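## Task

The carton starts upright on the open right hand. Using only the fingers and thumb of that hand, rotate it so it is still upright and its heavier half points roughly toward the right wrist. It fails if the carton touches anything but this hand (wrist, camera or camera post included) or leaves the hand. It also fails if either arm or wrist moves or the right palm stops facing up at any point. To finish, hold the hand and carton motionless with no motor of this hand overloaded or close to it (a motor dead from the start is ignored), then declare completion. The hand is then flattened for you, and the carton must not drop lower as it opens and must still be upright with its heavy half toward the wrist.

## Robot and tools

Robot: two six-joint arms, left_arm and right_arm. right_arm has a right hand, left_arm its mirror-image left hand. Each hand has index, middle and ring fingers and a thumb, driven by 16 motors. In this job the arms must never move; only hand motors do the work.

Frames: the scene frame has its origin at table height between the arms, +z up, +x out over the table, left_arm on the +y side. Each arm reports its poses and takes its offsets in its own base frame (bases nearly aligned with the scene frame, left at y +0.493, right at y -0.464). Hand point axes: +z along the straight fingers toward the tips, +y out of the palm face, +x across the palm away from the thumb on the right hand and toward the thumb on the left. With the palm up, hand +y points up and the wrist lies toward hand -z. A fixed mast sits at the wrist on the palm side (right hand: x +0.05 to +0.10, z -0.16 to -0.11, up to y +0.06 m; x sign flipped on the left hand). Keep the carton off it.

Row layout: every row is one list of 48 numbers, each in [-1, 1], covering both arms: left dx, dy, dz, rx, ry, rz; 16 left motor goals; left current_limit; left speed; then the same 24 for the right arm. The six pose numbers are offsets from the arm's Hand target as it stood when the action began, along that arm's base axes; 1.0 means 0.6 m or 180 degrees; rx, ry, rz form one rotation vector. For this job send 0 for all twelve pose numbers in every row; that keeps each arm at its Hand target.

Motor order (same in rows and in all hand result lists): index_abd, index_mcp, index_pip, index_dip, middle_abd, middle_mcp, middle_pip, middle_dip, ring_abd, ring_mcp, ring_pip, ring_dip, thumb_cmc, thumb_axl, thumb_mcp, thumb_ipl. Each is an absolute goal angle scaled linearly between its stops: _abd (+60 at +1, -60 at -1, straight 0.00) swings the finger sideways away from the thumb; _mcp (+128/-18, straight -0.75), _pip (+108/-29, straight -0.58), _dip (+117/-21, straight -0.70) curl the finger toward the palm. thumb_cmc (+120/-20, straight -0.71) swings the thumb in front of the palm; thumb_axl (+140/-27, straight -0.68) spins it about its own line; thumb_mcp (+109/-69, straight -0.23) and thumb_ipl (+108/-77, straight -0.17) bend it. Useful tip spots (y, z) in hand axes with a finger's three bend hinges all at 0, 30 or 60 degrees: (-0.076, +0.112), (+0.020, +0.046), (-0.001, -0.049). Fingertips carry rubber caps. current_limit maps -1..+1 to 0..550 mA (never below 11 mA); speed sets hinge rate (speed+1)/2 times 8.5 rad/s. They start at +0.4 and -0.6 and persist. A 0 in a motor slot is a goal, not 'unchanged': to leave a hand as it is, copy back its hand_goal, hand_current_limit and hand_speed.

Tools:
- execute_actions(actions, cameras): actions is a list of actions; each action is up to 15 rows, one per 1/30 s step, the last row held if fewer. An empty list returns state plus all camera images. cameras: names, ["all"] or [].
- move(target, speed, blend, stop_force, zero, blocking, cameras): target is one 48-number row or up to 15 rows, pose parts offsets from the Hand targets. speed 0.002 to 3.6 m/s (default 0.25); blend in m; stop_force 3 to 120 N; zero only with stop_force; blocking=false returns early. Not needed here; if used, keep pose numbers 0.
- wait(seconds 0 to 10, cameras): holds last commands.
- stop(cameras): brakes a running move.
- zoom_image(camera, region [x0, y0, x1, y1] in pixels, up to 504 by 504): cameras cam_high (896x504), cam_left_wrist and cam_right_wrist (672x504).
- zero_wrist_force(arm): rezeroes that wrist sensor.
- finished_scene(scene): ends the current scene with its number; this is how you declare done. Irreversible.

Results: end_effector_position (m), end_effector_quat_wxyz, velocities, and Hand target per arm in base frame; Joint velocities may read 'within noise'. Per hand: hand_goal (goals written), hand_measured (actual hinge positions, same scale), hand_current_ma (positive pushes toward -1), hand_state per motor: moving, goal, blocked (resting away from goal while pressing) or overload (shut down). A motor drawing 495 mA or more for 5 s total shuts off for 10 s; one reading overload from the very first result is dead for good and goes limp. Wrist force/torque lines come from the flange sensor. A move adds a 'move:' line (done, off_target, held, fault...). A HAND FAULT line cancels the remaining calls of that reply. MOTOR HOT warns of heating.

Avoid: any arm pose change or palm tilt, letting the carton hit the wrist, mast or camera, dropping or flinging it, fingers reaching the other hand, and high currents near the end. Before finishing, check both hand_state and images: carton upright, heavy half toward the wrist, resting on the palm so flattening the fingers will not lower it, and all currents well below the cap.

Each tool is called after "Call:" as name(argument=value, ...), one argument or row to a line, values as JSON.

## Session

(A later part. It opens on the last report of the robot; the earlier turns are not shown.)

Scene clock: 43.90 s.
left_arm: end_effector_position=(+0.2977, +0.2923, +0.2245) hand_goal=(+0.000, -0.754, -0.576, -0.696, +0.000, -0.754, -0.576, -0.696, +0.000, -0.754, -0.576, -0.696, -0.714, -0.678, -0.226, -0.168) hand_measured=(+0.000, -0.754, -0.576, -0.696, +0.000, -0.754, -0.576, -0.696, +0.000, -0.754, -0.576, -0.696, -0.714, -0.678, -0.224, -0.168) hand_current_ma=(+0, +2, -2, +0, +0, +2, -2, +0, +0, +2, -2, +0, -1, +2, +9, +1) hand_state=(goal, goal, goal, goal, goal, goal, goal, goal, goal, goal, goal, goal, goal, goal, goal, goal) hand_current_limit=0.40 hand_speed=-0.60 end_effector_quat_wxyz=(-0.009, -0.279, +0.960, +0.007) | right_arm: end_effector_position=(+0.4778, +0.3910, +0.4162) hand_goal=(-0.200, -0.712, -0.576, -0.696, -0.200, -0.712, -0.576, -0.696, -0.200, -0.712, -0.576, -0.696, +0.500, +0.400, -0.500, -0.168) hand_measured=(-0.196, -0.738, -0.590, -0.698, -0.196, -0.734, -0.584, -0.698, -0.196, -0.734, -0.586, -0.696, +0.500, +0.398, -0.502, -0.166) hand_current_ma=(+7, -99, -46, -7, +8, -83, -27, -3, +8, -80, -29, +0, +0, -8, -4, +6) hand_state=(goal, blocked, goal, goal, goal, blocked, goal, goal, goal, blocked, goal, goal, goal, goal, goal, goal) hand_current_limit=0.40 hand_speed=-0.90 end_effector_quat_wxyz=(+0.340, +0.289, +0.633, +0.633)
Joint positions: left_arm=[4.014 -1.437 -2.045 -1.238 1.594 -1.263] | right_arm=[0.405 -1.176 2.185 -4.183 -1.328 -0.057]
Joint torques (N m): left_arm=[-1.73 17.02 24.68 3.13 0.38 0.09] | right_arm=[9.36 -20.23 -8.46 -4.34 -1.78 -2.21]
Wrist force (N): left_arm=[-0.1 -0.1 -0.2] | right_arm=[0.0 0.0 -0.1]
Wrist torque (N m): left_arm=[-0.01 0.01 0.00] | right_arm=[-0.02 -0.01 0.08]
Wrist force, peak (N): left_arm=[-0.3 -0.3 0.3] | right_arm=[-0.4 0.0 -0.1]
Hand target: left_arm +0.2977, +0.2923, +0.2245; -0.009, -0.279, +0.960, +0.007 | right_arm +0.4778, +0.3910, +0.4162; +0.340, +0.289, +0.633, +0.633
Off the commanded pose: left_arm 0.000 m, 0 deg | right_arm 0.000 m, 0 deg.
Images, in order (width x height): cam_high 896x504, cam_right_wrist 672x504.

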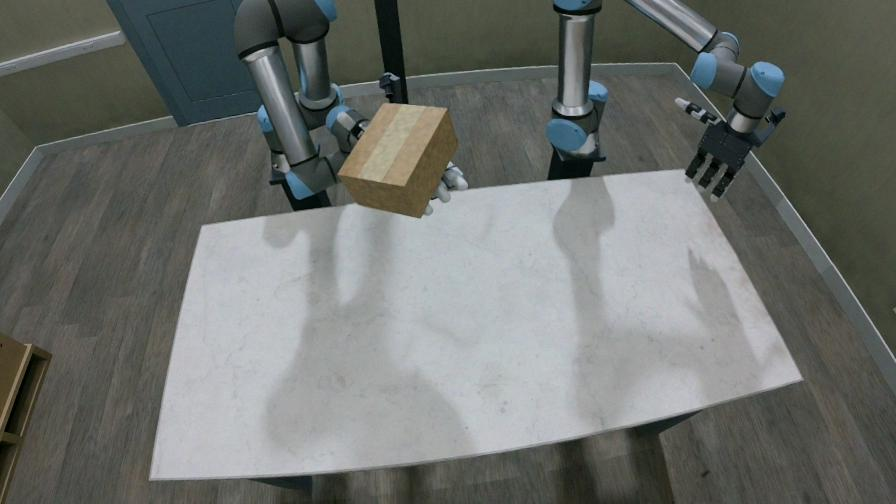

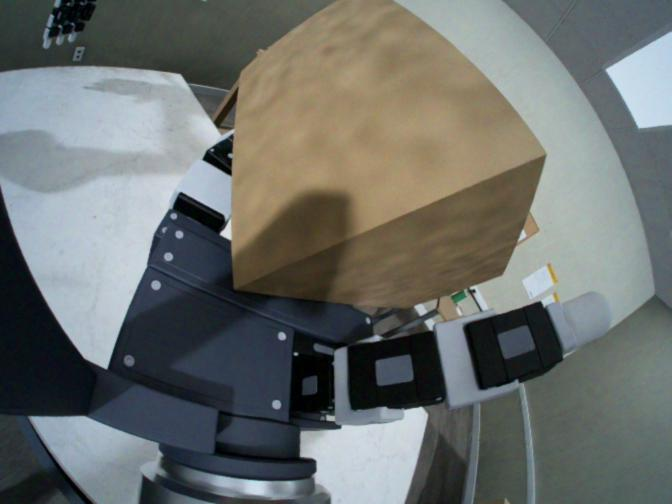

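Call:
execute_actions(
  actions=[
    [[0,0,0,0,0,0, 0,-0.754,-0.576,-0.696,0,-0.754,-0.576,-0.696,0,-0.754,-0.576,-0.696,-0.714,-0.678,-0.226,-0.168,0.4,-0.6, 0,0,0,0,0,0, -0.2,-0.712,-0.576,-0.696,-0.2,-0.712,-0.576,-0.696,-0.2,-0.712,-0.576,-0.696,-1.0,-0.677,-0.225,-0.168,0.4,-0.6]],
    [[0,0,0,0,0,0, 0,-0.754,-0.576,-0.696,0,-0.754,-0.576,-0.696,0,-0.754,-0.576,-0.696,-0.714,-0.678,-0.226,-0.168,0.4,-0.6, 0,0,0,0,0,0, -0.2,-0.712,-0.576,-0.696,-0.2,-0.712,-0.576,-0.696,-0.2,-0.712,-0.576,-0.696,-1.0,-0.677,-0.225,-0.168,0.4,-0.6]],
    [[0,0,0,0,0,0, 0,-0.754,-0.576,-0.696,0,-0.754,-0.576,-0.696,0,-0.754,-0.576,-0.696,-0.714,-0.678,-0.226,-0.168,0.4,-0.6, 0,0,0,0,0,0, -0.2,-0.712,-0.576,-0.696,-0.2,-0.712,-0.576,-0.696,-0.2,-0.712,-0.576,-0.696,-1.0,-0.677,-0.225,-0.168,0.4,-0.6]],
  ],
  cameras=["cam_high", "cam_right_wrist"],
)

Scene clock: 50.23 s.
left_arm: end_effector_position=(+0.2977, +0.2923, +0.2245) hand_goal=(+0.000, -0.754, -0.576, -0.696, +0.000, -0.754, -0.576, -0.696, +0.000, -0.754, -0.576, -0.696, -0.714, -0.678, -0.226, -0.168) hand_measured=(+0.000, -0.754, -0.576, -0.696, +0.000, -0.754, -0.576, -0.696, +0.000, -0.754, -0.576, -0.696, -0.714, -0.678, -0.224, -0.168) hand_current_ma=(+0, +2, -2, +0, +0, +2, -2, +0, +0, +2, -2, +0, -1, +2, +9, +1) hand_state=(goal, goal, goal, goal, goal, goal, goal, goal, goal, goal, goal, goal, goal, goal, goal, goal) hand_current_limit=0.40 hand_speed=-0.60 end_effector_quat_wxyz=(-0.009, -0.279, +0.960, +0.007) | right_arm: end_effector_position=(+0.4778, +0.3910, +0.4162) hand_goal=(-0.200, -0.712, -0.576, -0.696, -0.200, -0.712, -0.576, -0.696, -0.200, -0.712, -0.576, -0.696, -1.000, -0.678, -0.226, -0.168) hand_measured=(-0.196, -0.738, -0.590, -0.698, -0.196, -0.734, -0.584, -0.698, -0.196, -0.734, -0.586, -0.696, -1.000, -0.676, -0.228, -0.166) hand_current_ma=(+7, -99, -46, -7, +8, -83, -27, -3, +8, -80, -29, +0, -1, +8, -8, +5) hand_state=(goal, blocked, goal, goal, goal, blocked, goal, goal, goal, blocked, goal, goal, goal, goal, goal, goal) hand_current_limit=0.40 hand_speed=-0.60 end_effector_quat_wxyz=(+0.340, +0.289, +0.633, +0.633)
Joint positions: left_arm=[4.014 -1.437 -2.045 -1.238 1.594 -1.263] | right_arm=[0.405 -1.176 2.185 -4.183 -1.328 -0.057]
Joint torques (N m): left_arm=[-1.4 17.13 25.85 3.07 0.52 0.16] | right_arm=[10.08 -21.39 -10.11 -4.02 -1.63 -1.97]
Wrist force (N): left_arm=[0.0 0.1 0.0] | right_arm=[-0.1 -0.1 0.0]
Wrist torque (N m): left_arm=[0.01 -0.01 0.00] | right_arm=[-0.04 0.02 0.10]
Wrist force, peak (N): left_arm=[0.0 -0.5 0.2] | right_arm=[-0.3 -0.3 0.2]
Hand target: left_arm +0.2977, +0.2923, +0.2245; -0.009, -0.279, +0.960, +0.007 | right_arm +0.4778, +0.3910, +0.4162; +0.340, +0.289, +0.633, +0.633
Off the commanded pose: left_arm 0.000 m, 0 deg | right_arm 0.000 m, 0 deg.
Images, in order (width x height): cam_high 896x504, cam_right_wrist 672x504.

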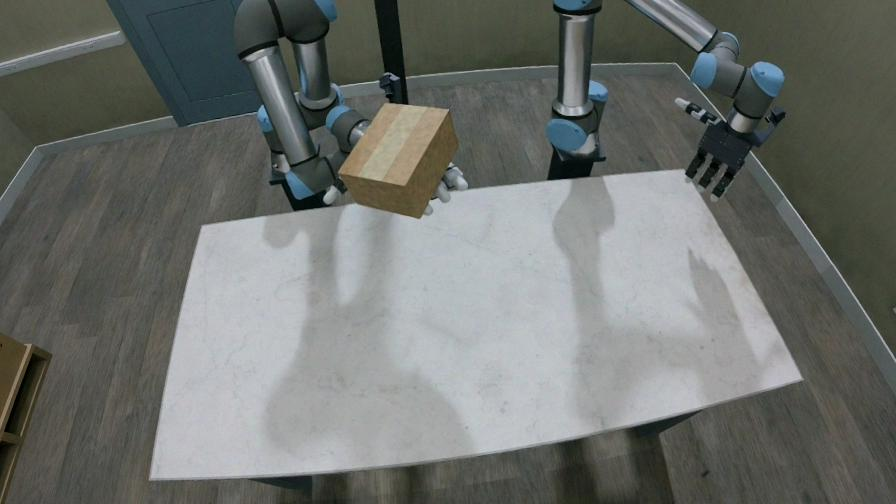

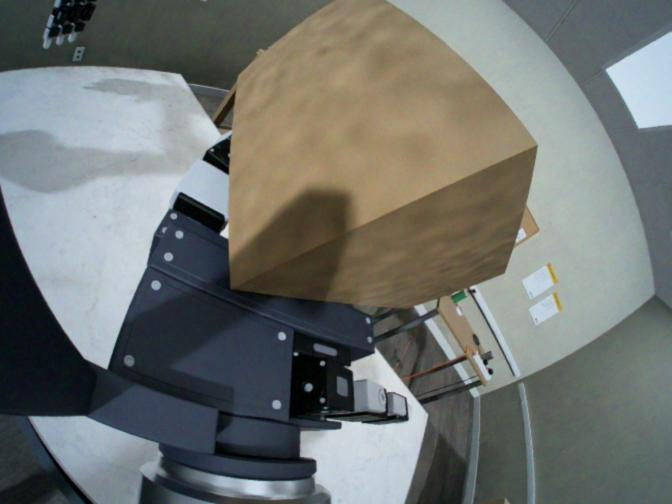

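Call:
execute_actions(
  actions=[
    [[0,0,0,0,0,0, 0,-0.754,-0.576,-0.696,0,-0.754,-0.576,-0.696,0,-0.754,-0.576,-0.696,-0.714,-0.678,-0.226,-0.168,0.4,-0.6, 0,0,0,0,0,0, -0.2,-0.712,-0.576,-0.696,-0.2,-0.712,-0.576,-0.696,-0.2,-0.712,-0.576,-0.696,-1.0,-0.677,0.337,0.265,0.4,-0.75]],
    [[0,0,0,0,0,0, 0,-0.754,-0.576,-0.696,0,-0.754,-0.576,-0.696,0,-0.754,-0.576,-0.696,-0.714,-0.678,-0.226,-0.168,0.4,-0.6, 0,0,0,0,0,0, -0.2,-0.712,-0.576,-0.696,-0.2,-0.712,-0.576,-0.696,-0.2,-0.712,-0.576,-0.696,-1.0,-0.677,0.337,0.265,0.4,-0.75]],
  ],
  cameras=["cam_high", "cam_right_wrist"],
)

Scene clock: 51.63 s.
left_arm: end_effector_position=(+0.2977, +0.2923, +0.2245) hand_goal=(+0.000, -0.754, -0.576, -0.696, +0.000, -0.754, -0.576, -0.696, +0.000, -0.754, -0.576, -0.696, -0.714, -0.678, -0.226, -0.168) hand_measured=(+0.000, -0.754, -0.576, -0.696, +0.000, -0.754, -0.576, -0.696, +0.000, -0.754, -0.576, -0.696, -0.714, -0.678, -0.224, -0.168) hand_current_ma=(+0, +2, -2, +0, +0, +2, -2, +0, +0, +2, -2, +0, -1, +2, +9, +1) hand_state=(goal, goal, goal, goal, goal, goal, goal, goal, goal, goal, goal, goal, goal, goal, goal, goal) hand_current_limit=0.40 hand_speed=-0.60 end_effector_quat_wxyz=(-0.009, -0.279, +0.960, +0.007) | right_arm: end_effector_position=(+0.4778, +0.3910, +0.4162) hand_goal=(-0.200, -0.712, -0.576, -0.696, -0.200, -0.712, -0.576, -0.696, -0.200, -0.712, -0.576, -0.696, -1.000, -0.678, +0.336, +0.264) hand_measured=(-0.196, -0.738, -0.590, -0.698, -0.196, -0.734, -0.584, -0.698, -0.196, -0.734, -0.586, -0.696, -1.000, -0.680, +0.332, +0.262) hand_current_ma=(+7, -99, -46, -7, +8, -83, -27, -3, +8, -80, -29, +0, -1, -4, -15, -9) hand_state=(goal, blocked, goal, goal, goal, blocked, goal, goal, goal, blocked, goal, goal, goal, goal, goal, goal) hand_current_limit=0.40 hand_speed=-0.75 end_effector_quat_wxyz=(+0.340, +0.289, +0.633, +0.633)
Joint positions: left_arm=[4.014 -1.437 -2.045 -1.238 1.594 -1.263] | right_arm=[0.405 -1.176 2.185 -4.183 -1.328 -0.057]
Joint torques (N m): left_arm=[-1.25 17.77 25.12 3.29 0.4 0.21] | right_arm=[8.75 -20.58 -9.29 -4.22 -2.01 -1.93]
Wrist force (N): left_arm=[-0.1 0.0 0.2] | right_arm=[0.0 -0.1 0.1]
Wrist torque (N m): left_arm=[-0.01 0.01 0.00] | right_arm=[-0.01 -0.01 0.10]
Wrist force, peak (N): left_arm=[-0.4 -0.1 0.3] | right_arm=[-0.3 0.1 -0.1]
Hand target: left_arm +0.2977, +0.2923, +0.2245; -0.009, -0.279, +0.960, +0.007 | right_arm +0.4778, +0.3910, +0.4162; +0.340, +0.289, +0.633, +0.633
Off the commanded pose: left_arm 0.000 m, 0 deg | right_arm 0.000 m, 0 deg.
Images, in order (width x height): cam_high 896x504, cam_right_wrist 672x504.

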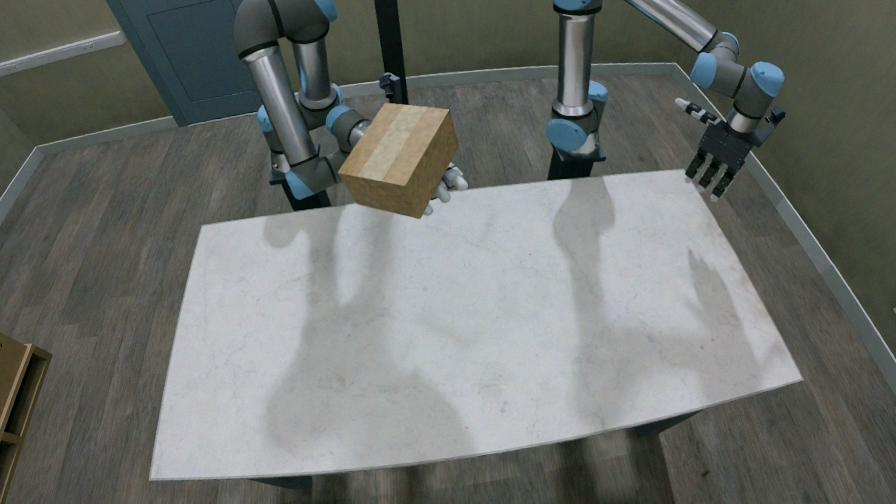

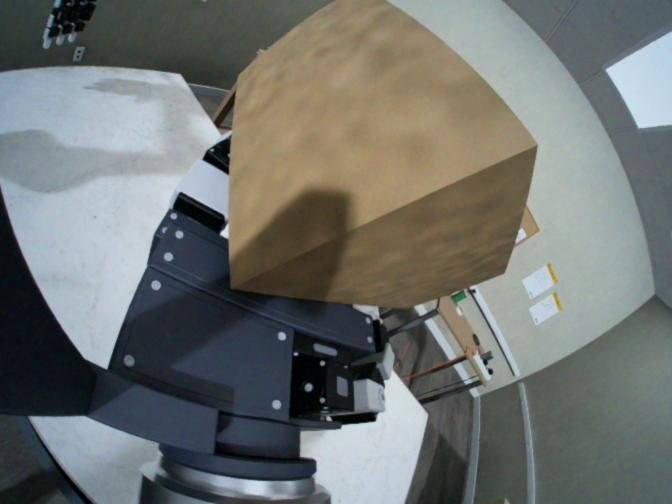

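Call:
execute_actions(
  actions=[
    [[0,0,0,0,0,0, 0,-0.754,-0.576,-0.696,0,-0.754,-0.576,-0.696,0,-0.754,-0.576,-0.696,-0.714,-0.678,-0.226,-0.168,0.4,-0.6, 0,0,0,0,0,0, -0.2,-0.712,-0.576,-0.696,-0.2,-0.712,-0.576,-0.696,-0.2,-0.712,-0.576,-0.696,-0.786,-0.677,0.337,0.265,0.4,-0.93]],
    [[0,0,0,0,0,0, 0,-0.754,-0.576,-0.696,0,-0.754,-0.576,-0.696,0,-0.754,-0.576,-0.696,-0.714,-0.678,-0.226,-0.168,0.4,-0.6, 0,0,0,0,0,0, -0.2,-0.712,-0.576,-0.696,-0.2,-0.712,-0.576,-0.696,-0.2,-0.712,-0.576,-0.696,-0.786,-0.677,0.337,0.265,0.4,-0.93]],
  ],
  cameras=["cam_high", "cam_right_wrist"],
)

Scene clock: 53.10 s.
left_arm: end_effector_position=(+0.2977, +0.2923, +0.2245) hand_goal=(+0.000, -0.754, -0.576, -0.696, +0.000, -0.754, -0.576, -0.696, +0.000, -0.754, -0.576, -0.696, -0.714, -0.678, -0.226, -0.168) hand_measured=(+0.000, -0.754, -0.576, -0.696, +0.000, -0.754, -0.576, -0.696, +0.000, -0.754, -0.576, -0.696, -0.714, -0.678, -0.224, -0.168) hand_current_ma=(+0, +2, -2, +0, +0, +2, -2, +0, +0, +2, -2, +0, -1, +2, +9, +1) hand_state=(goal, goal, goal, goal, goal, goal, goal, goal, goal, goal, goal, goal, goal, goal, goal, goal) hand_current_limit=0.40 hand_speed=-0.60 end_effector_quat_wxyz=(-0.009, -0.279, +0.960, +0.007) | right_arm: end_effector_position=(+0.4778, +0.3910, +0.4162) hand_goal=(-0.200, -0.712, -0.576, -0.696, -0.200, -0.712, -0.576, -0.696, -0.200, -0.712, -0.576, -0.696, -0.786, -0.678, +0.336, +0.264) hand_measured=(-0.196, -0.738, -0.590, -0.698, -0.196, -0.734, -0.584, -0.698, -0.196, -0.734, -0.586, -0.696, -0.806, -0.682, +0.332, +0.262) hand_current_ma=(+7, -99, -46, -7, +8, -83, -27, -3, +8, -80, -29, +0, -67, -15, -12, -9) hand_state=(goal, blocked, goal, goal, goal, blocked, goal, goal, goal, blocked, goal, goal, goal, goal, goal, goal) hand_current_limit=0.40 hand_speed=-0.93 end_effector_quat_wxyz=(+0.340, +0.289, +0.633, +0.633)
Joint positions: left_arm=[4.014 -1.437 -2.045 -1.238 1.594 -1.263] | right_arm=[0.405 -1.176 2.185 -4.183 -1.328 -0.057]
Joint torques (N m): left_arm=[-1.16 17.21 24.87 3.16 0.4 0.24] | right_arm=[8.81 -20.94 -8.98 -4.41 -1.86 -2.26]
Wrist force (N): left_arm=[0.2 -0.2 0.3] | right_arm=[-0.1 0.1 0.0]
Wrist torque (N m): left_arm=[-0.04 -0.02 0.02] | right_arm=[0.02 0.01 0.08]
Wrist force, peak (N): left_arm=[-0.3 -0.4 -0.2] | right_arm=[-0.2 0.3 0.2]
Hand target: left_arm +0.2977, +0.2923, +0.2245; -0.009, -0.279, +0.960, +0.007 | right_arm +0.4778, +0.3910, +0.4162; +0.340, +0.289, +0.633, +0.633
Off the commanded pose: left_arm 0.000 m, 0 deg | right_arm 0.000 m, 0 deg.
Images, in order (width x height): cam_high 896x504, cam_right_wrist 672x504.

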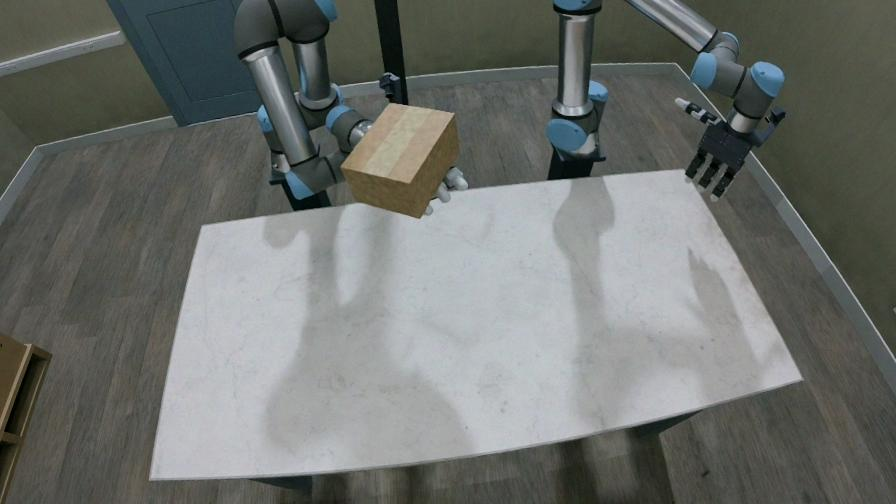

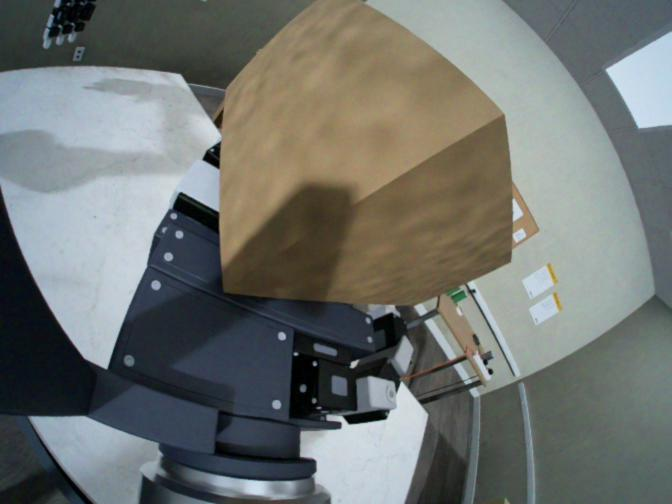

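Call:
execute_actions(
  actions=[
    [[0,0,0,0,0,0, 0,-0.754,-0.576,-0.696,0,-0.754,-0.576,-0.696,0,-0.754,-0.576,-0.696,-0.714,-0.678,-0.226,-0.168,0.4,-0.6, 0,0,0,0,0,0, -0.2,-0.712,-0.576,-0.696,-0.2,-0.712,-0.576,-0.696,-0.2,-0.712,-0.576,-0.696,-0.68,-0.677,0.337,0.265,0.4,-0.95]],
    [[0,0,0,0,0,0, 0,-0.754,-0.576,-0.696,0,-0.754,-0.576,-0.696,0,-0.754,-0.576,-0.696,-0.714,-0.678,-0.226,-0.168,0.4,-0.6, 0,0,0,0,0,0, -0.2,-0.712,-0.576,-0.696,-0.2,-0.712,-0.576,-0.696,-0.2,-0.712,-0.576,-0.696,-0.68,-0.677,0.337,0.265,0.4,-0.95]],
  ],
  cameras=["cam_high", "cam_right_wrist"],
)

Scene clock: 54.60 s.
left_arm: end_effector_position=(+0.2977, +0.2923, +0.2245) hand_goal=(+0.000, -0.754, -0.576, -0.696, +0.000, -0.754, -0.576, -0.696, +0.000, -0.754, -0.576, -0.696, -0.714, -0.678, -0.226, -0.168) hand_measured=(+0.000, -0.754, -0.576, -0.696, +0.000, -0.754, -0.576, -0.696, +0.000, -0.754, -0.576, -0.696, -0.714, -0.678, -0.224, -0.168) hand_current_ma=(+0, +2, -2, +0, +0, +2, -2, +0, +0, +2, -2, +0, -1, +2, +9, +1) hand_state=(goal, goal, goal, goal, goal, goal, goal, goal, goal, goal, goal, goal, goal, goal, goal, goal) hand_current_limit=0.40 hand_speed=-0.60 end_effector_quat_wxyz=(-0.009, -0.279, +0.960, +0.007) | right_arm: end_effector_position=(+0.4778, +0.3910, +0.4162) hand_goal=(-0.200, -0.712, -0.576, -0.696, -0.200, -0.712, -0.576, -0.696, -0.200, -0.712, -0.576, -0.696, -0.680, -0.678, +0.336, +0.264) hand_measured=(-0.196, -0.738, -0.590, -0.698, -0.196, -0.734, -0.584, -0.698, -0.196, -0.734, -0.586, -0.696, -0.702, -0.684, +0.332, +0.262) hand_current_ma=(+7, -99, -46, -7, +8, -83, -27, -3, +8, -80, -29, +0, -78, -19, -12, -9) hand_state=(goal, blocked, goal, goal, goal, blocked, goal, goal, goal, blocked, goal, goal, blocked, goal, goal, goal) hand_current_limit=0.40 hand_speed=-0.95 end_effector_quat_wxyz=(+0.340, +0.289, +0.633, +0.633)
Joint positions: left_arm=[4.014 -1.437 -2.045 -1.238 1.594 -1.263] | right_arm=[0.405 -1.176 2.185 -4.183 -1.328 -0.057]
Joint torques (N m): left_arm=[-1.21 17.27 24.87 3.21 0.23 0.15] | right_arm=[8.89 -20.24 -9.28 -4.19 -1.85 -1.74]
Wrist force (N): left_arm=[-0.1 -0.1 0.2] | right_arm=[0.0 0.0 0.0]
Wrist torque (N m): left_arm=[-0.02 0.01 0.00] | right_arm=[0.01 0.00 0.08]
Wrist force, peak (N): left_arm=[-0.1 -0.5 -0.1] | right_arm=[-0.4 -0.1 0.1]
Hand target: left_arm +0.2977, +0.2923, +0.2245; -0.009, -0.279, +0.960, +0.007 | right_arm +0.4778, +0.3910, +0.4162; +0.340, +0.289, +0.633, +0.633
Off the commanded pose: left_arm 0.000 m, 0 deg | right_arm 0.000 m, 0 deg.
Images, in order (width x height): cam_high 896x504, cam_right_wrist 672x504.

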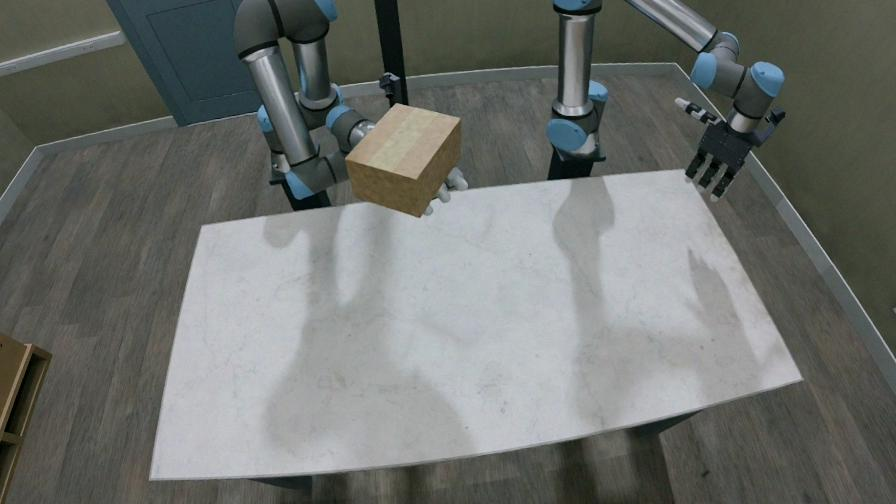

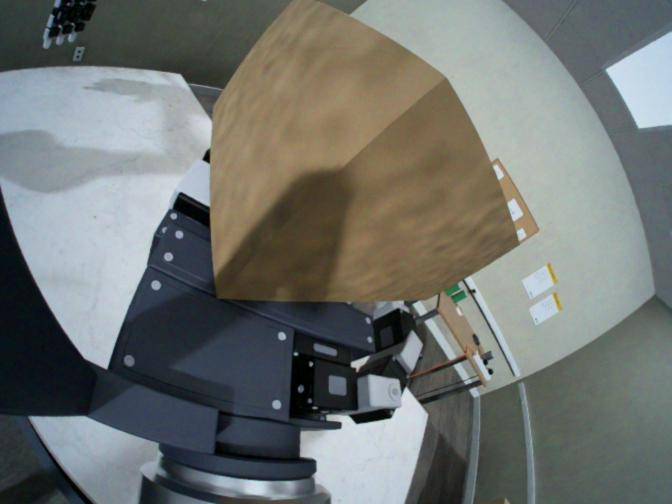

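Call:
execute_actions(
  actions=[
    [[0,0,0,0,0,0, 0,-0.754,-0.576,-0.696,0,-0.754,-0.576,-0.696,0,-0.754,-0.576,-0.696,-0.714,-0.678,-0.226,-0.168,0.4,-0.6, 0,0,0,0,0,0, -0.4,-0.712,-0.576,-0.696,-0.4,-0.712,-0.576,-0.696,-0.4,-0.712,-0.576,-0.696,-0.68,-0.677,0.337,0.265,0.4,-0.93]],
    [[0,0,0,0,0,0, 0,-0.754,-0.576,-0.696,0,-0.754,-0.576,-0.696,0,-0.754,-0.576,-0.696,-0.714,-0.678,-0.226,-0.168,0.4,-0.6, 0,0,0,0,0,0, -0.4,-0.712,-0.576,-0.696,-0.4,-0.712,-0.576,-0.696,-0.4,-0.712,-0.576,-0.696,-0.68,-0.677,0.337,0.265,0.4,-0.93]],
  ],
  cameras=["cam_high", "cam_right_wrist"],
)

Scene clock: 57.53 s.
left_arm: end_effector_position=(+0.2977, +0.2923, +0.2245) hand_goal=(+0.000, -0.754, -0.576, -0.696, +0.000, -0.754, -0.576, -0.696, +0.000, -0.754, -0.576, -0.696, -0.714, -0.678, -0.226, -0.168) hand_measured=(+0.000, -0.754, -0.576, -0.696, +0.000, -0.754, -0.576, -0.696, +0.000, -0.754, -0.576, -0.696, -0.714, -0.678, -0.224, -0.168) hand_current_ma=(+0, +2, -2, +0, +0, +2, -2, +0, +0, +2, -2, +0, -1, +2, +9, +1) hand_state=(goal, goal, goal, goal, goal, goal, goal, goal, goal, goal, goal, goal, goal, goal, goal, goal) hand_current_limit=0.40 hand_speed=-0.60 end_effector_quat_wxyz=(-0.009, -0.279, +0.960, +0.007) | right_arm: end_effector_position=(+0.4778, +0.3910, +0.4162) hand_goal=(-0.400, -0.712, -0.576, -0.696, -0.400, -0.712, -0.576, -0.696, -0.400, -0.712, -0.576, -0.696, -0.680, -0.678, +0.336, +0.264) hand_measured=(-0.386, -0.738, -0.590, -0.698, -0.396, -0.734, -0.584, -0.698, -0.396, -0.734, -0.586, -0.696, -0.702, -0.684, +0.332, +0.262) hand_current_ma=(+37, -99, -46, -7, +8, -83, -27, -3, +8, -80, -29, +0, -77, -19, -12, -7) hand_state=(goal, blocked, goal, goal, goal, blocked, goal, goal, goal, blocked, goal, goal, blocked, goal, goal, goal) hand_current_limit=0.40 hand_speed=-0.93 end_effector_quat_wxyz=(+0.340, +0.289, +0.633, +0.633)
Joint positions: left_arm=[4.014 -1.437 -2.045 -1.238 1.594 -1.263] | right_arm=[0.405 -1.176 2.185 -4.183 -1.328 -0.057]
Joint torques (N m): left_arm=[-1.48 18.05 25.88 3.26 0.37 0.18] | right_arm=[8.05 -21.45 -10.05 -4 -1.49 -1.87]
Wrist force (N): left_arm=[-0.3 -0.1 -0.1] | right_arm=[-0.1 -0.1 0.0]
Wrist torque (N m): left_arm=[0.01 0.03 -0.02] | right_arm=[-0.02 0.01 0.09]
Wrist force, peak (N): left_arm=[-0.2 -0.5 0.3] | right_arm=[-0.3 0.2 0.0]
Hand target: left_arm +0.2977, +0.2923, +0.2245; -0.009, -0.279, +0.960, +0.007 | right_arm +0.4778, +0.3910, +0.4162; +0.340, +0.289, +0.633, +0.633
Off the commanded pose: left_arm 0.000 m, 0 deg | right_arm 0.000 m, 0 deg.
Images, in order (width x height): cam_high 896x504, cam_right_wrist 672x504.

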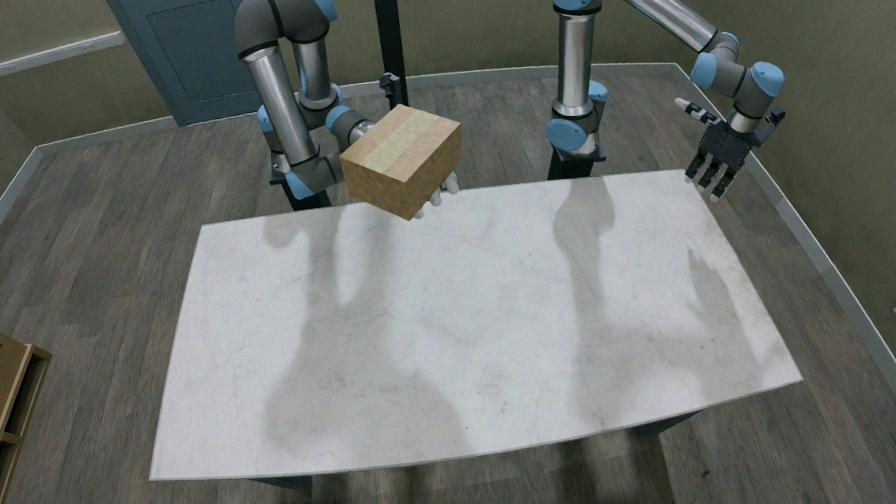

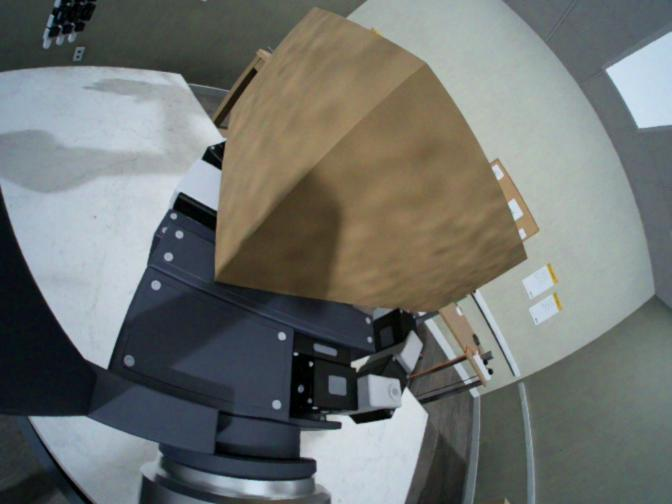

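Call:
execute_actions(
  actions=[
    [[0,0,0,0,0,0, 0,-0.754,-0.576,-0.696,0,-0.754,-0.576,-0.696,0,-0.754,-0.576,-0.696,-0.714,-0.678,-0.226,-0.168,0.4,-0.6, 0,0,0,0,0,0, -0.4,-0.712,-0.576,-0.696,-0.4,-0.712,-0.576,-0.696,-0.4,-0.712,-0.576,-0.696,-0.68,-0.677,0.13,0.515,0.4,-0.9]],
    [[0,0,0,0,0,0, 0,-0.754,-0.576,-0.696,0,-0.754,-0.576,-0.696,0,-0.754,-0.576,-0.696,-0.714,-0.678,-0.226,-0.168,0.4,-0.6, 0,0,0,0,0,0, -0.4,-0.712,-0.576,-0.696,-0.4,-0.712,-0.576,-0.696,-0.4,-0.712,-0.576,-0.696,-0.68,-0.677,0.13,0.515,0.4,-0.9]],
    [[0,0,0,0,0,0, 0,-0.754,-0.576,-0.696,0,-0.754,-0.576,-0.696,0,-0.754,-0.576,-0.696,-0.714,-0.678,-0.226,-0.168,0.4,-0.6, 0,0,0,0,0,0, -0.4,-0.712,-0.576,-0.696,-0.4,-0.712,-0.576,-0.696,-0.4,-0.712,-0.576,-0.696,-0.68,-0.677,-0.08,0.765,0.4,-0.9]],
    [[0,0,0,0,0,0, 0,-0.754,-0.576,-0.696,0,-0.754,-0.576,-0.696,0,-0.754,-0.576,-0.696,-0.714,-0.678,-0.226,-0.168,0.4,-0.6, 0,0,0,0,0,0, -0.4,-0.712,-0.576,-0.696,-0.4,-0.712,-0.576,-0.696,-0.4,-0.712,-0.576,-0.696,-0.68,-0.677,-0.08,0.765,0.4,-0.9]],
  ],
  cameras=["cam_high", "cam_right_wrist"],
)

Scene clock: 60.53 s.
left_arm: end_effector_position=(+0.2977, +0.2923, +0.2245) hand_goal=(+0.000, -0.754, -0.576, -0.696, +0.000, -0.754, -0.576, -0.696, +0.000, -0.754, -0.576, -0.696, -0.714, -0.678, -0.226, -0.168) hand_measured=(+0.000, -0.754, -0.576, -0.696, +0.000, -0.754, -0.576, -0.696, +0.000, -0.754, -0.576, -0.696, -0.714, -0.678, -0.224, -0.168) hand_current_ma=(+0, +2, -2, +0, +0, +2, -2, +0, +0, +2, -2, +0, -1, +2, +9, +1) hand_state=(goal, goal, goal, goal, goal, goal, goal, goal, goal, goal, goal, goal, goal, goal, goal, goal) hand_current_limit=0.40 hand_speed=-0.60 end_effector_quat_wxyz=(-0.009, -0.279, +0.960, +0.007) | right_arm: end_effector_position=(+0.4778, +0.3910, +0.4162) hand_goal=(-0.400, -0.712, -0.576, -0.696, -0.400, -0.712, -0.576, -0.696, -0.400, -0.712, -0.576, -0.696, -0.680, -0.678, -0.080, +0.764) hand_measured=(-0.398, -0.738, -0.590, -0.698, -0.396, -0.734, -0.584, -0.698, -0.396, -0.734, -0.586, -0.696, -0.702, -0.684, -0.080, +0.760) hand_current_ma=(+6, -99, -46, -7, +7, -83, -27, -3, +8, -80, -29, +0, -77, -19, +3, -15) hand_state=(goal, blocked, goal, goal, goal, blocked, goal, goal, goal, blocked, goal, goal, blocked, goal, goal, goal) hand_current_limit=0.40 hand_speed=-0.90 end_effector_quat_wxyz=(+0.340, +0.289, +0.633, +0.633)
Joint positions: left_arm=[4.014 -1.437 -2.045 -1.238 1.594 -1.263] | right_arm=[0.405 -1.176 2.185 -4.183 -1.328 -0.057]
Joint torques (N m): left_arm=[-0.52 17.48 25.89 3.18 0.33 0.21] | right_arm=[6.97 -20.74 -9.64 -4.24 -1.69 -1.78]
Wrist force (N): left_arm=[0.0 -0.3 -0.3] | right_arm=[0.0 -0.2 -0.2]
Wrist torque (N m): left_arm=[-0.02 -0.01 0.01] | right_arm=[-0.02 0.01 0.10]
Wrist force, peak (N): left_arm=[-0.2 -0.4 0.3] | right_arm=[-0.3 0.1 -0.2]
Hand target: left_arm +0.2977, +0.2923, +0.2245; -0.009, -0.279, +0.960, +0.007 | right_arm +0.4778, +0.3910, +0.4162; +0.340, +0.289, +0.633, +0.633
Off the commanded pose: left_arm 0.000 m, 0 deg | right_arm 0.000 m, 0 deg.
Images, in order (width x height): cam_high 896x504, cam_right_wrist 672x504.

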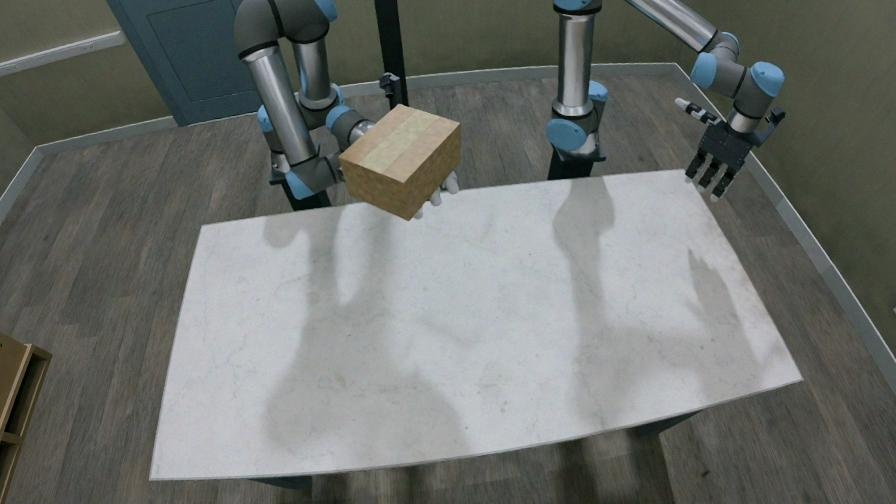

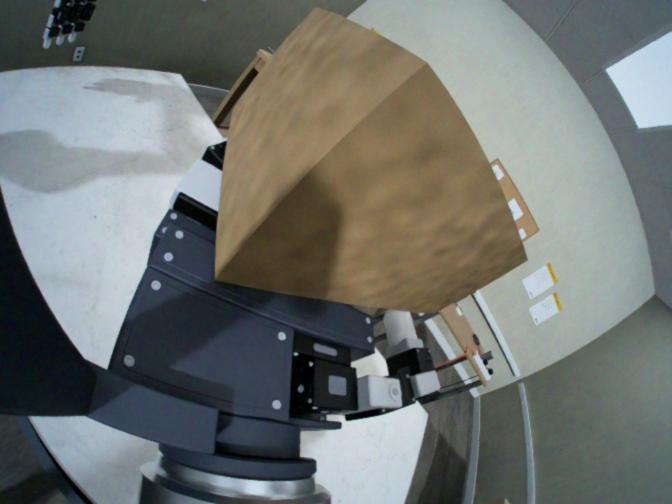

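Call:
execute_actions(
  actions=[
    [[0,0,0,0,0,0, 0,-0.754,-0.576,-0.696,0,-0.754,-0.576,-0.696,0,-0.754,-0.576,-0.696,-0.714,-0.678,-0.226,-0.168,0.4,-0.6, 0,0,0,0,0,0, -0.4,-0.712,-0.576,-0.696,-0.4,-0.712,-0.576,-0.696,-0.4,-0.712,-0.576,-0.696,-0.829,-0.677,-0.08,0.765,0.4,-0.9]],
  ],
)

Call:
execute_actions(
  actions=[
    [[0,0,0,0,0,0, 0,-0.754,-0.576,-0.696,0,-0.754,-0.576,-0.696,0,-0.754,-0.576,-0.696,-0.714,-0.678,-0.226,-0.168,0.4,-0.6, 0,0,0,0,0,0, -0.4,-0.712,-0.576,-0.696,-0.4,-0.712,-0.576,-0.696,-0.4,-0.712,-0.576,-0.696,-0.829,-0.677,0.383,0.086,0.4,-0.8]],
    [[0,0,0,0,0,0, 0,-0.754,-0.576,-0.696,0,-0.754,-0.576,-0.696,0,-0.754,-0.576,-0.696,-0.714,-0.678,-0.226,-0.168,0.4,-0.6, 0,0,0,0,0,0, -0.4,-0.712,-0.576,-0.696,-0.4,-0.712,-0.576,-0.696,-0.4,-0.712,-0.576,-0.696,-0.829,-0.677,0.383,0.086,0.4,-0.8]],
  ],
  cameras=["cam_high", "cam_right_wrist"],
)

Call:
execute_actions(
  actions=[
    [[0,0,0,0,0,0, 0,-0.754,-0.576,-0.696,0,-0.754,-0.576,-0.696,0,-0.754,-0.576,-0.696,-0.714,-0.678,-0.226,-0.168,0.4,-0.6, 0,0,0,0,0,0, -0.4,-0.712,-0.576,-0.696,-0.4,-0.712,-0.576,-0.696,-0.4,-0.712,-0.576,-0.696,-0.771,-0.677,0.383,0.086,0.4,-0.95]],
  ],
)

Call:
execute_actions(
  actions=[
    [[0,0,0,0,0,0, 0,-0.754,-0.576,-0.696,0,-0.754,-0.576,-0.696,0,-0.754,-0.576,-0.696,-0.714,-0.678,-0.226,-0.168,0.4,-0.6, 0,0,0,0,0,0, -0.4,-0.712,-0.576,-0.696,-0.4,-0.712,-0.576,-0.696,-0.4,-0.712,-0.576,-0.696,-0.657,-0.677,0.383,0.086,0.4,-0.95]],
  ],
  cameras=["cam_high", "cam_right_wrist"],
)

Scene clock: 62.80 s.
left_arm: end_effector_position=(+0.2977, +0.2923, +0.2245) hand_goal=(+0.000, -0.754, -0.576, -0.696, +0.000, -0.754, -0.576, -0.696, +0.000, -0.754, -0.576, -0.696, -0.714, -0.678, -0.226, -0.168) hand_measured=(+0.000, -0.754, -0.576, -0.696, +0.000, -0.754, -0.576, -0.696, +0.000, -0.754, -0.576, -0.696, -0.714, -0.678, -0.224, -0.168) hand_current_ma=(+0, +2, -2, +0, +0, +2, -2, +0, +0, +2, -2, +0, -1, +2, +9, +1) hand_state=(goal, goal, goal, goal, goal, goal, goal, goal, goal, goal, goal, goal, goal, goal, goal, goal) hand_current_limit=0.40 hand_speed=-0.60 end_effector_quat_wxyz=(-0.009, -0.279, +0.960, +0.007) | right_arm: end_effector_position=(+0.4778, +0.3910, +0.4162) hand_goal=(-0.400, -0.712, -0.576, -0.696, -0.400, -0.712, -0.576, -0.696, -0.400, -0.712, -0.576, -0.696, -0.830, -0.678, -0.080, +0.764) hand_measured=(-0.398, -0.738, -0.590, -0.698, -0.396, -0.734, -0.584, -0.698, -0.396, -0.734, -0.586, -0.696, -0.840, -0.684, -0.080, +0.762) hand_current_ma=(+5, -99, -46, -7, +7, -83, -27, -3, +8, -80, -29, +0, -29, -19, +2, -3) hand_state=(goal, blocked, goal, goal, goal, blocked, goal, goal, goal, blocked, goal, goal, goal, goal, goal, goal) hand_current_limit=0.40 hand_speed=-0.90 end_effector_quat_wxyz=(+0.340, +0.289, +0.633, +0.633)
Joint positions: left_arm=[4.014 -1.437 -2.045 -1.238 1.594 -1.263] | right_arm=[0.405 -1.176 2.185 -4.183 -1.328 -0.057]
Joint torques (N m): left_arm=[-0.58 17.56 25.65 3.25 0.25 0.16] | right_arm=[7.91 -20.26 -9.38 -4.24 -1.8 -1.37]
Wrist force (N): left_arm=[-0.1 -0.3 0.0] | right_arm=[-0.3 0.0 0.0]
Wrist torque (N m): left_arm=[-0.04 0.01 0.00] | right_arm=[-0.01 0.03 0.10]
Wrist force, peak (N): left_arm=[-0.2 -0.5 0.1] | right_arm=[-0.4 0.1 -0.3]
Hand target: left_arm +0.2977, +0.2923, +0.2245; -0.009, -0.279, +0.960, +0.007 | right_arm +0.4778, +0.3910, +0.4162; +0.340, +0.289, +0.633, +0.633
Off the commanded pose: left_arm 0.000 m, 0 deg | right_arm 0.000 m, 0 deg.

Scene clock: 64.33 s.
left_arm: end_effector_position=(+0.2977, +0.2923, +0.2245) hand_goal=(+0.000, -0.754, -0.576, -0.696, +0.000, -0.754, -0.576, -0.696, +0.000, -0.754, -0.576, -0.696, -0.714, -0.678, -0.226, -0.168) hand_measured=(+0.000, -0.754, -0.576, -0.696, +0.000, -0.754, -0.576, -0.696, +0.000, -0.754, -0.576, -0.696, -0.714, -0.678, -0.224, -0.168) hand_current_ma=(+0, +2, -2, +0, +0, +2, -2, +0, +0, +2, -2, +0, -1, +2, +9, +1) hand_state=(goal, goal, goal, goal, goal, goal, goal, goal, goal, goal, goal, goal, goal, goal, goal, goal) hand_current_limit=0.40 hand_speed=-0.60 end_effector_quat_wxyz=(-0.009, -0.279, +0.960, +0.007) | right_arm: end_effector_position=(+0.4778, +0.3910, +0.4162) hand_goal=(-0.400, -0.712, -0.576, -0.696, -0.400, -0.712, -0.576, -0.696, -0.400, -0.712, -0.576, -0.696, -0.830, -0.678, +0.382, +0.086) hand_measured=(-0.398, -0.738, -0.590, -0.698, -0.396, -0.734, -0.584, -0.698, -0.396, -0.734, -0.586, -0.696, -0.840, -0.684, +0.376, +0.088) hand_current_ma=(+5, -99, -46, -7, +7, -83, -27, -3, +8, -80, -29, +0, -29, -19, -20, +9) hand_state=(goal, blocked, goal, goal, goal, blocked, goal, goal, goal, blocked, goal, goal, goal, goal, goal, goal) hand_current_limit=0.40 hand_speed=-0.80 end_effector_quat_wxyz=(+0.340, +0.289, +0.633, +0.633)
Joint positions: left_arm=[4.014 -1.437 -2.045 -1.238 1.594 -1.263] | right_arm=[0.405 -1.176 2.185 -4.183 -1.328 -0.057]
Joint torques (N m): left_arm=[-0.65 17.59 25.83 3.35 0.24 0.31] | right_arm=[9.22 -21.51 -8.42 -4.24 -1.74 -1.48]
Wrist force (N): left_arm=[-0.2 -0.1 0.0] | right_arm=[-0.1 0.2 -0.1]
Wrist torque (N m): left_arm=[-0.02 0.02 -0.01] | right_arm=[0.03 0.01 0.11]
Wrist force, peak (N): left_arm=[-0.2 -0.5 0.2] | right_arm=[-0.2 0.1 -0.4]
Hand target: left_arm +0.2977, +0.2923, +0.2245; -0.009, -0.279, +0.960, +0.007 | right_arm +0.4778, +0.3910, +0.4162; +0.340, +0.289, +0.633, +0.633
Off the commanded pose: left_arm 0.000 m, 0 deg | right_arm 0.000 m, 0 deg.
Images, in order (width x height): cam_high 896x504, cam_right_wrist 672x504.

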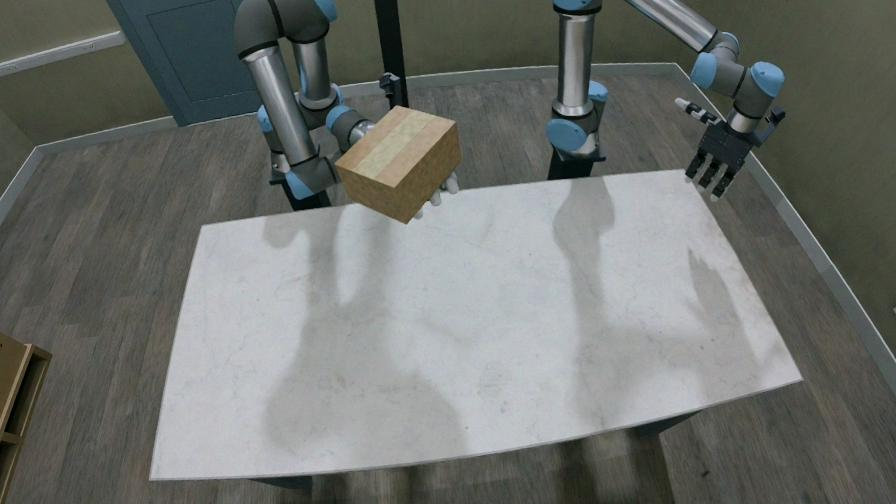

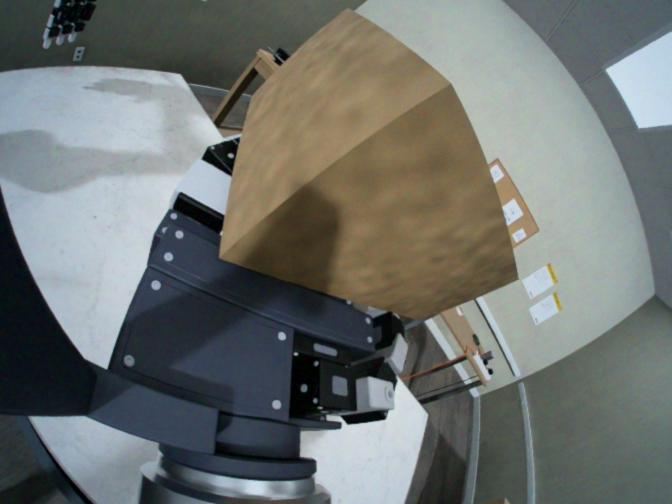

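Scene clock: 65.03 s.
left_arm: end_effector_position=(+0.2977, +0.2923, +0.2245) hand_goal=(+0.000, -0.754, -0.576, -0.696, +0.000, -0.754, -0.576, -0.696, +0.000, -0.754, -0.576, -0.696, -0.714, -0.678, -0.226, -0.168) hand_measured=(+0.000, -0.754, -0.576, -0.696, +0.000, -0.754, -0.576, -0.696, +0.000, -0.754, -0.576, -0.696, -0.714, -0.678, -0.224, -0.168) hand_current_ma=(+0, +2, -2, +0, +0, +2, -2, +0, +0, +2, -2, +0, -1, +2, +9, +1) hand_state=(goal, goal, goal, goal, goal, goal, goal, goal, goal, goal, goal, goal, goal, goal, goal, goal) hand_current_limit=0.40 hand_speed=-0.60 end_effector_quat_wxyz=(-0.009, -0.279, +0.960, +0.007) | right_arm: end_effector_position=(+0.4778, +0.3910, +0.4162) hand_goal=(-0.400, -0.712, -0.576, -0.696, -0.400, -0.712, -0.576, -0.696, -0.400, -0.712, -0.576, -0.696, -0.772, -0.678, +0.382, +0.086) hand_measured=(-0.398, -0.738, -0.590, -0.698, -0.396, -0.734, -0.584, -0.698, -0.396, -0.734, -0.586, -0.696, -0.798, -0.684, +0.378, +0.088) hand_current_ma=(+5, -99, -46, -7, +7, -83, -27, -3, +8, -80, -29, +0, -91, -22, -15, +6) hand_state=(goal, blocked, goal, goal, goal, blocked, goal, goal, goal, blocked, goal, goal, blocked, goal, goal, goal) hand_current_limit=0.40 hand_speed=-0.95 end_effector_quat_wxyz=(+0.340, +0.289, +0.633, +0.633)
Joint positions: left_arm=[4.014 -1.437 -2.045 -1.238 1.594 -1.263] | right_arm=[0.405 -1.176 2.185 -4.183 -1.328 -0.057]
Joint torques (N m): left_arm=[-0.96 18.21 25.58 3.3 0.23 0.28] | right_arm=[8.22 -19.91 -9.16 -4.09 -1.43 -1.58]
Wrist force (N): left_arm=[-0.1 0.1 0.3] | right_arm=[0.1 0.1 0.0]
Wrist torque (N m): left_arm=[-0.01 0.01 -0.02] | right_arm=[0.01 -0.02 0.12]
Wrist force, peak (N): left_arm=[-0.3 -0.4 0.0] | right_arm=[-0.3 -0.2 -0.1]
Hand target: left_arm +0.2977, +0.2923, +0.2245; -0.009, -0.279, +0.960, +0.007 | right_arm +0.4778, +0.3910, +0.4162; +0.340, +0.289, +0.633, +0.633
Off the commanded pose: left_arm 0.000 m, 0 deg | right_arm 0.000 m, 0 deg.

Scene clock: 65.90 s.
left_arm: end_effector_position=(+0.2977, +0.2923, +0.2245) hand_goal=(+0.000, -0.754, -0.576, -0.696, +0.000, -0.754, -0.576, -0.696, +0.000, -0.754, -0.576, -0.696, -0.714, -0.678, -0.226, -0.168) hand_measured=(+0.000, -0.754, -0.576, -0.696, +0.000, -0.754, -0.576, -0.696, +0.000, -0.754, -0.576, -0.696, -0.714, -0.678, -0.224, -0.168) hand_current_ma=(+0, +2, -2, +0, +0, +2, -2, +0, +0, +2, -2, +0, -1, +2, +9, +1) hand_state=(goal, goal, goal, goal, goal, goal, goal, goal, goal, goal, goal, goal, goal, goal, goal, goal) hand_current_limit=0.40 hand_speed=-0.60 end_effector_quat_wxyz=(-0.009, -0.279, +0.960, +0.007) | right_arm: end_effector_position=(+0.4778, +0.3910, +0.4162) hand_goal=(-0.400, -0.712, -0.576, -0.696, -0.400, -0.712, -0.576, -0.696, -0.400, -0.712, -0.576, -0.696, -0.658, -0.678, +0.382, +0.086) hand_measured=(-0.398, -0.738, -0.590, -0.698, -0.396, -0.734, -0.584, -0.698, -0.396, -0.734, -0.586, -0.696, -0.694, -0.688, +0.378, +0.086) hand_current_ma=(+5, -99, -46, -7, +7, -83, -27, -3, +8, -80, -29, +0, -139, -43, -15, +2) hand_state=(goal, blocked, goal, goal, goal, blocked, goal, goal, goal, blocked, goal, goal, blocked, goal, goal, goal) hand_current_limit=0.40 hand_speed=-0.95 end_effector_quat_wxyz=(+0.340, +0.289, +0.633, +0.633)
Joint positions: left_arm=[4.014 -1.437 -2.045 -1.238 1.594 -1.263] | right_arm=[0.405 -1.176 2.185 -4.183 -1.328 -0.057]
Joint torques (N m): left_arm=[-0.68 17.35 25.21 3.36 0.2 0.16] | right_arm=[8.24 -21.23 -9.13 -4.14 -1.64 -1.22]
Wrist force (N): left_arm=[-0.1 0.0 0.4] | right_arm=[-0.1 0.0 0.0]
Wrist torque (N m): left_arm=[-0.03 0.02 0.00] | right_arm=[0.01 0.00 0.10]
Wrist force, peak (N): left_arm=[-0.2 -0.6 0.3] | right_arm=[-0.3 -0.2 -0.1]
Hand target: left_arm +0.2977, +0.2923, +0.2245; -0.009, -0.279, +0.960, +0.007 | right_arm +0.4778, +0.3910, +0.4162; +0.340, +0.289, +0.633, +0.633
Off the commanded pose: left_arm 0.000 m, 0 deg | right_arm 0.000 m, 0 deg.
Images, in order (width x height): cam_high 896x504, cam_right_wrist 672x504.

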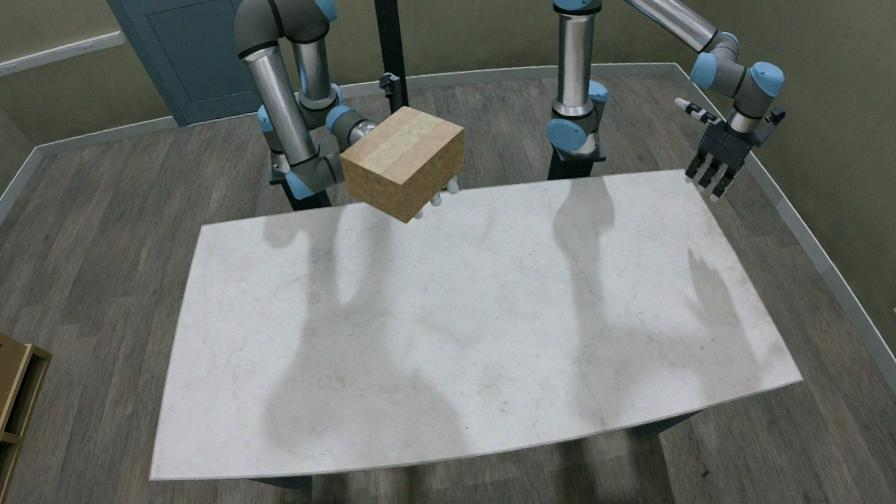

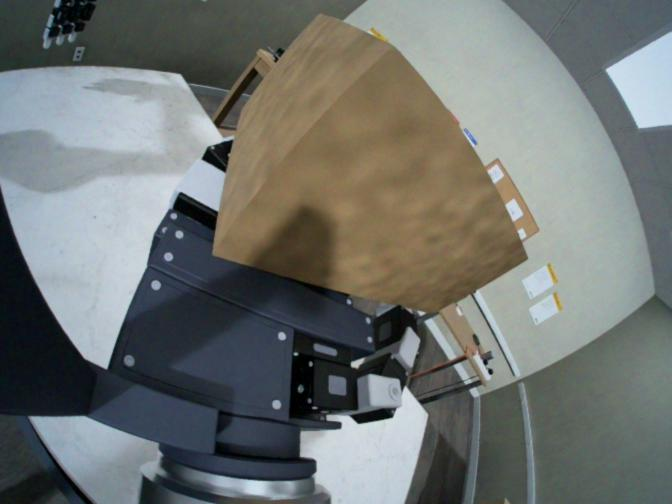

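Call:
execute_actions(
  actions=[
    [[0,0,0,0,0,0, 0,-0.754,-0.576,-0.696,0,-0.754,-0.576,-0.696,0,-0.754,-0.576,-0.696,-0.714,-0.678,-0.226,-0.168,0.4,-0.6, 0,0,0,0,0,0, -0.4,-0.712,-0.576,-0.696,-0.4,-0.712,-0.576,-0.696,-0.4,-0.712,-0.576,-0.696,-0.63,-0.677,0.383,0.086,0.4,-0.95]],
    [[0,0,0,0,0,0, 0,-0.754,-0.576,-0.696,0,-0.754,-0.576,-0.696,0,-0.754,-0.576,-0.696,-0.714,-0.678,-0.226,-0.168,0.4,-0.6, 0,0,0,0,0,0, -0.4,-0.712,-0.576,-0.696,-0.4,-0.712,-0.576,-0.696,-0.4,-0.712,-0.576,-0.696,-0.63,-0.677,0.383,0.63,0.4,-0.92]],
    [[0,0,0,0,0,0, 0,-0.754,-0.576,-0.696,0,-0.754,-0.576,-0.696,0,-0.754,-0.576,-0.696,-0.714,-0.678,-0.226,-0.168,0.4,-0.6, 0,0,0,0,0,0, -0.4,-0.712,-0.576,-0.696,-0.4,-0.712,-0.576,-0.696,-0.4,-0.712,-0.576,-0.696,-0.63,-0.677,0.383,0.63,0.4,-0.92]],
    [[0,0,0,0,0,0, 0,-0.754,-0.576,-0.696,0,-0.754,-0.576,-0.696,0,-0.754,-0.576,-0.696,-0.714,-0.678,-0.226,-0.168,0.4,-0.6, 0,0,0,0,0,0, -0.4,-0.712,-0.576,-0.696,-0.4,-0.712,-0.576,-0.696,-0.4,-0.712,-0.576,-0.696,-0.63,-0.677,0.383,0.63,0.4,-0.92]],
    [[0,0,0,0,0,0, 0,-0.754,-0.576,-0.696,0,-0.754,-0.576,-0.696,0,-0.754,-0.576,-0.696,-0.714,-0.678,-0.226,-0.168,0.4,-0.6, 0,0,0,0,0,0, -0.4,-0.712,-0.576,-0.696,-0.4,-0.712,-0.576,-0.696,-0.4,-0.712,-0.576,-0.696,-0.63,-0.677,0.383,0.63,0.4,-0.92]],
  ],
  cameras=["cam_high", "cam_right_wrist"],
)

Scene clock: 70.30 s.
left_arm: end_effector_position=(+0.2977, +0.2923, +0.2245) hand_goal=(+0.000, -0.754, -0.576, -0.696, +0.000, -0.754, -0.576, -0.696, +0.000, -0.754, -0.576, -0.696, -0.714, -0.678, -0.226, -0.168) hand_measured=(+0.000, -0.754, -0.576, -0.696, +0.000, -0.754, -0.576, -0.696, +0.000, -0.754, -0.576, -0.696, -0.714, -0.678, -0.224, -0.168) hand_current_ma=(+0, +2, -2, +0, +0, +2, -2, +0, +0, +2, -2, +0, -1, +2, +9, +1) hand_state=(goal, goal, goal, goal, goal, goal, goal, goal, goal, goal, goal, goal, goal, goal, goal, goal) hand_current_limit=0.40 hand_speed=-0.60 end_effector_quat_wxyz=(-0.009, -0.279, +0.960, +0.007) | right_arm: end_effector_position=(+0.4778, +0.3910, +0.4162) hand_goal=(-0.400, -0.712, -0.576, -0.696, -0.400, -0.712, -0.576, -0.696, -0.400, -0.712, -0.576, -0.696, -0.630, -0.678, +0.382, +0.630) hand_measured=(-0.398, -0.732, -0.584, -0.698, -0.396, -0.734, -0.584, -0.698, -0.400, -0.734, -0.586, -0.698, -0.666, -0.694, +0.350, +0.568) hand_current_ma=(+5, -75, -23, -7, +7, -83, -27, -3, +0, -81, -29, -3, -139, -66, -157, -353) hand_state=(goal, blocked, goal, goal, goal, blocked, goal, goal, goal, blocked, goal, goal, blocked, goal, blocked, blocked) hand_current_limit=0.40 hand_speed=-0.92 end_effector_quat_wxyz=(+0.340, +0.289, +0.633, +0.633)
Joint positions: left_arm=[4.014 -1.437 -2.045 -1.238 1.594 -1.263] | right_arm=[0.405 -1.176 2.185 -4.183 -1.328 -0.057]
Joint torques (N m): left_arm=[-1.39 18.2 25.82 3.41 0.23 0.33] | right_arm=[9.09 -20.88 -8.18 -4.17 -1.97 -1.09]
Wrist force (N): left_arm=[0.0 -0.2 0.2] | right_arm=[-0.2 -0.2 0.0]
Wrist torque (N m): left_arm=[-0.04 0.00 0.01] | right_arm=[-0.02 0.02 0.05]
Wrist force, peak (N): left_arm=[-0.4 -0.2 0.3] | right_arm=[-0.4 0.1 -0.4]
Hand target: left_arm +0.2977, +0.2923, +0.2245; -0.009, -0.279, +0.960, +0.007 | right_arm +0.4778, +0.3910, +0.4162; +0.340, +0.289, +0.633, +0.633
Off the commanded pose: left_arm 0.000 m, 0 deg | right_arm 0.000 m, 0 deg.
Images, in order (width x height): cam_high 896x504, cam_right_wrist 672x504.

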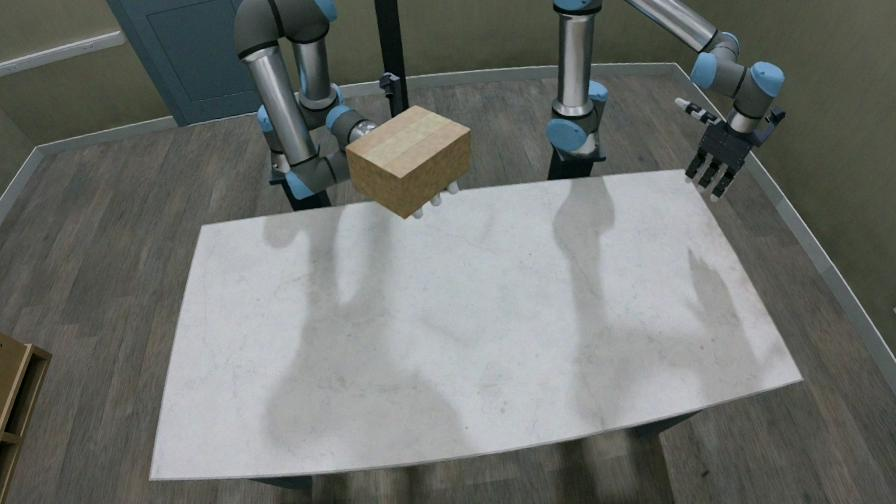

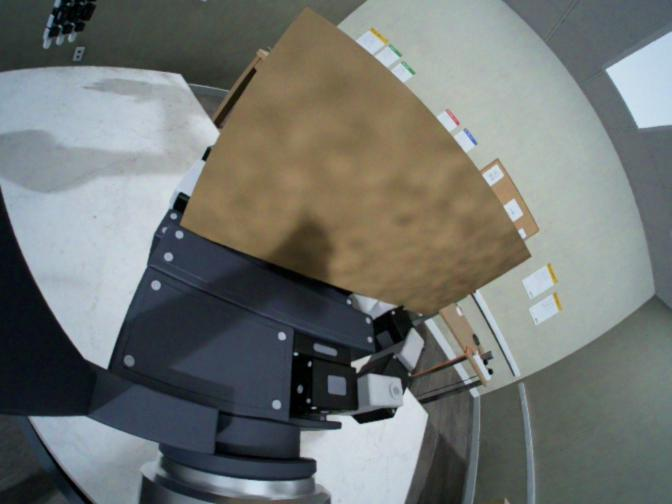

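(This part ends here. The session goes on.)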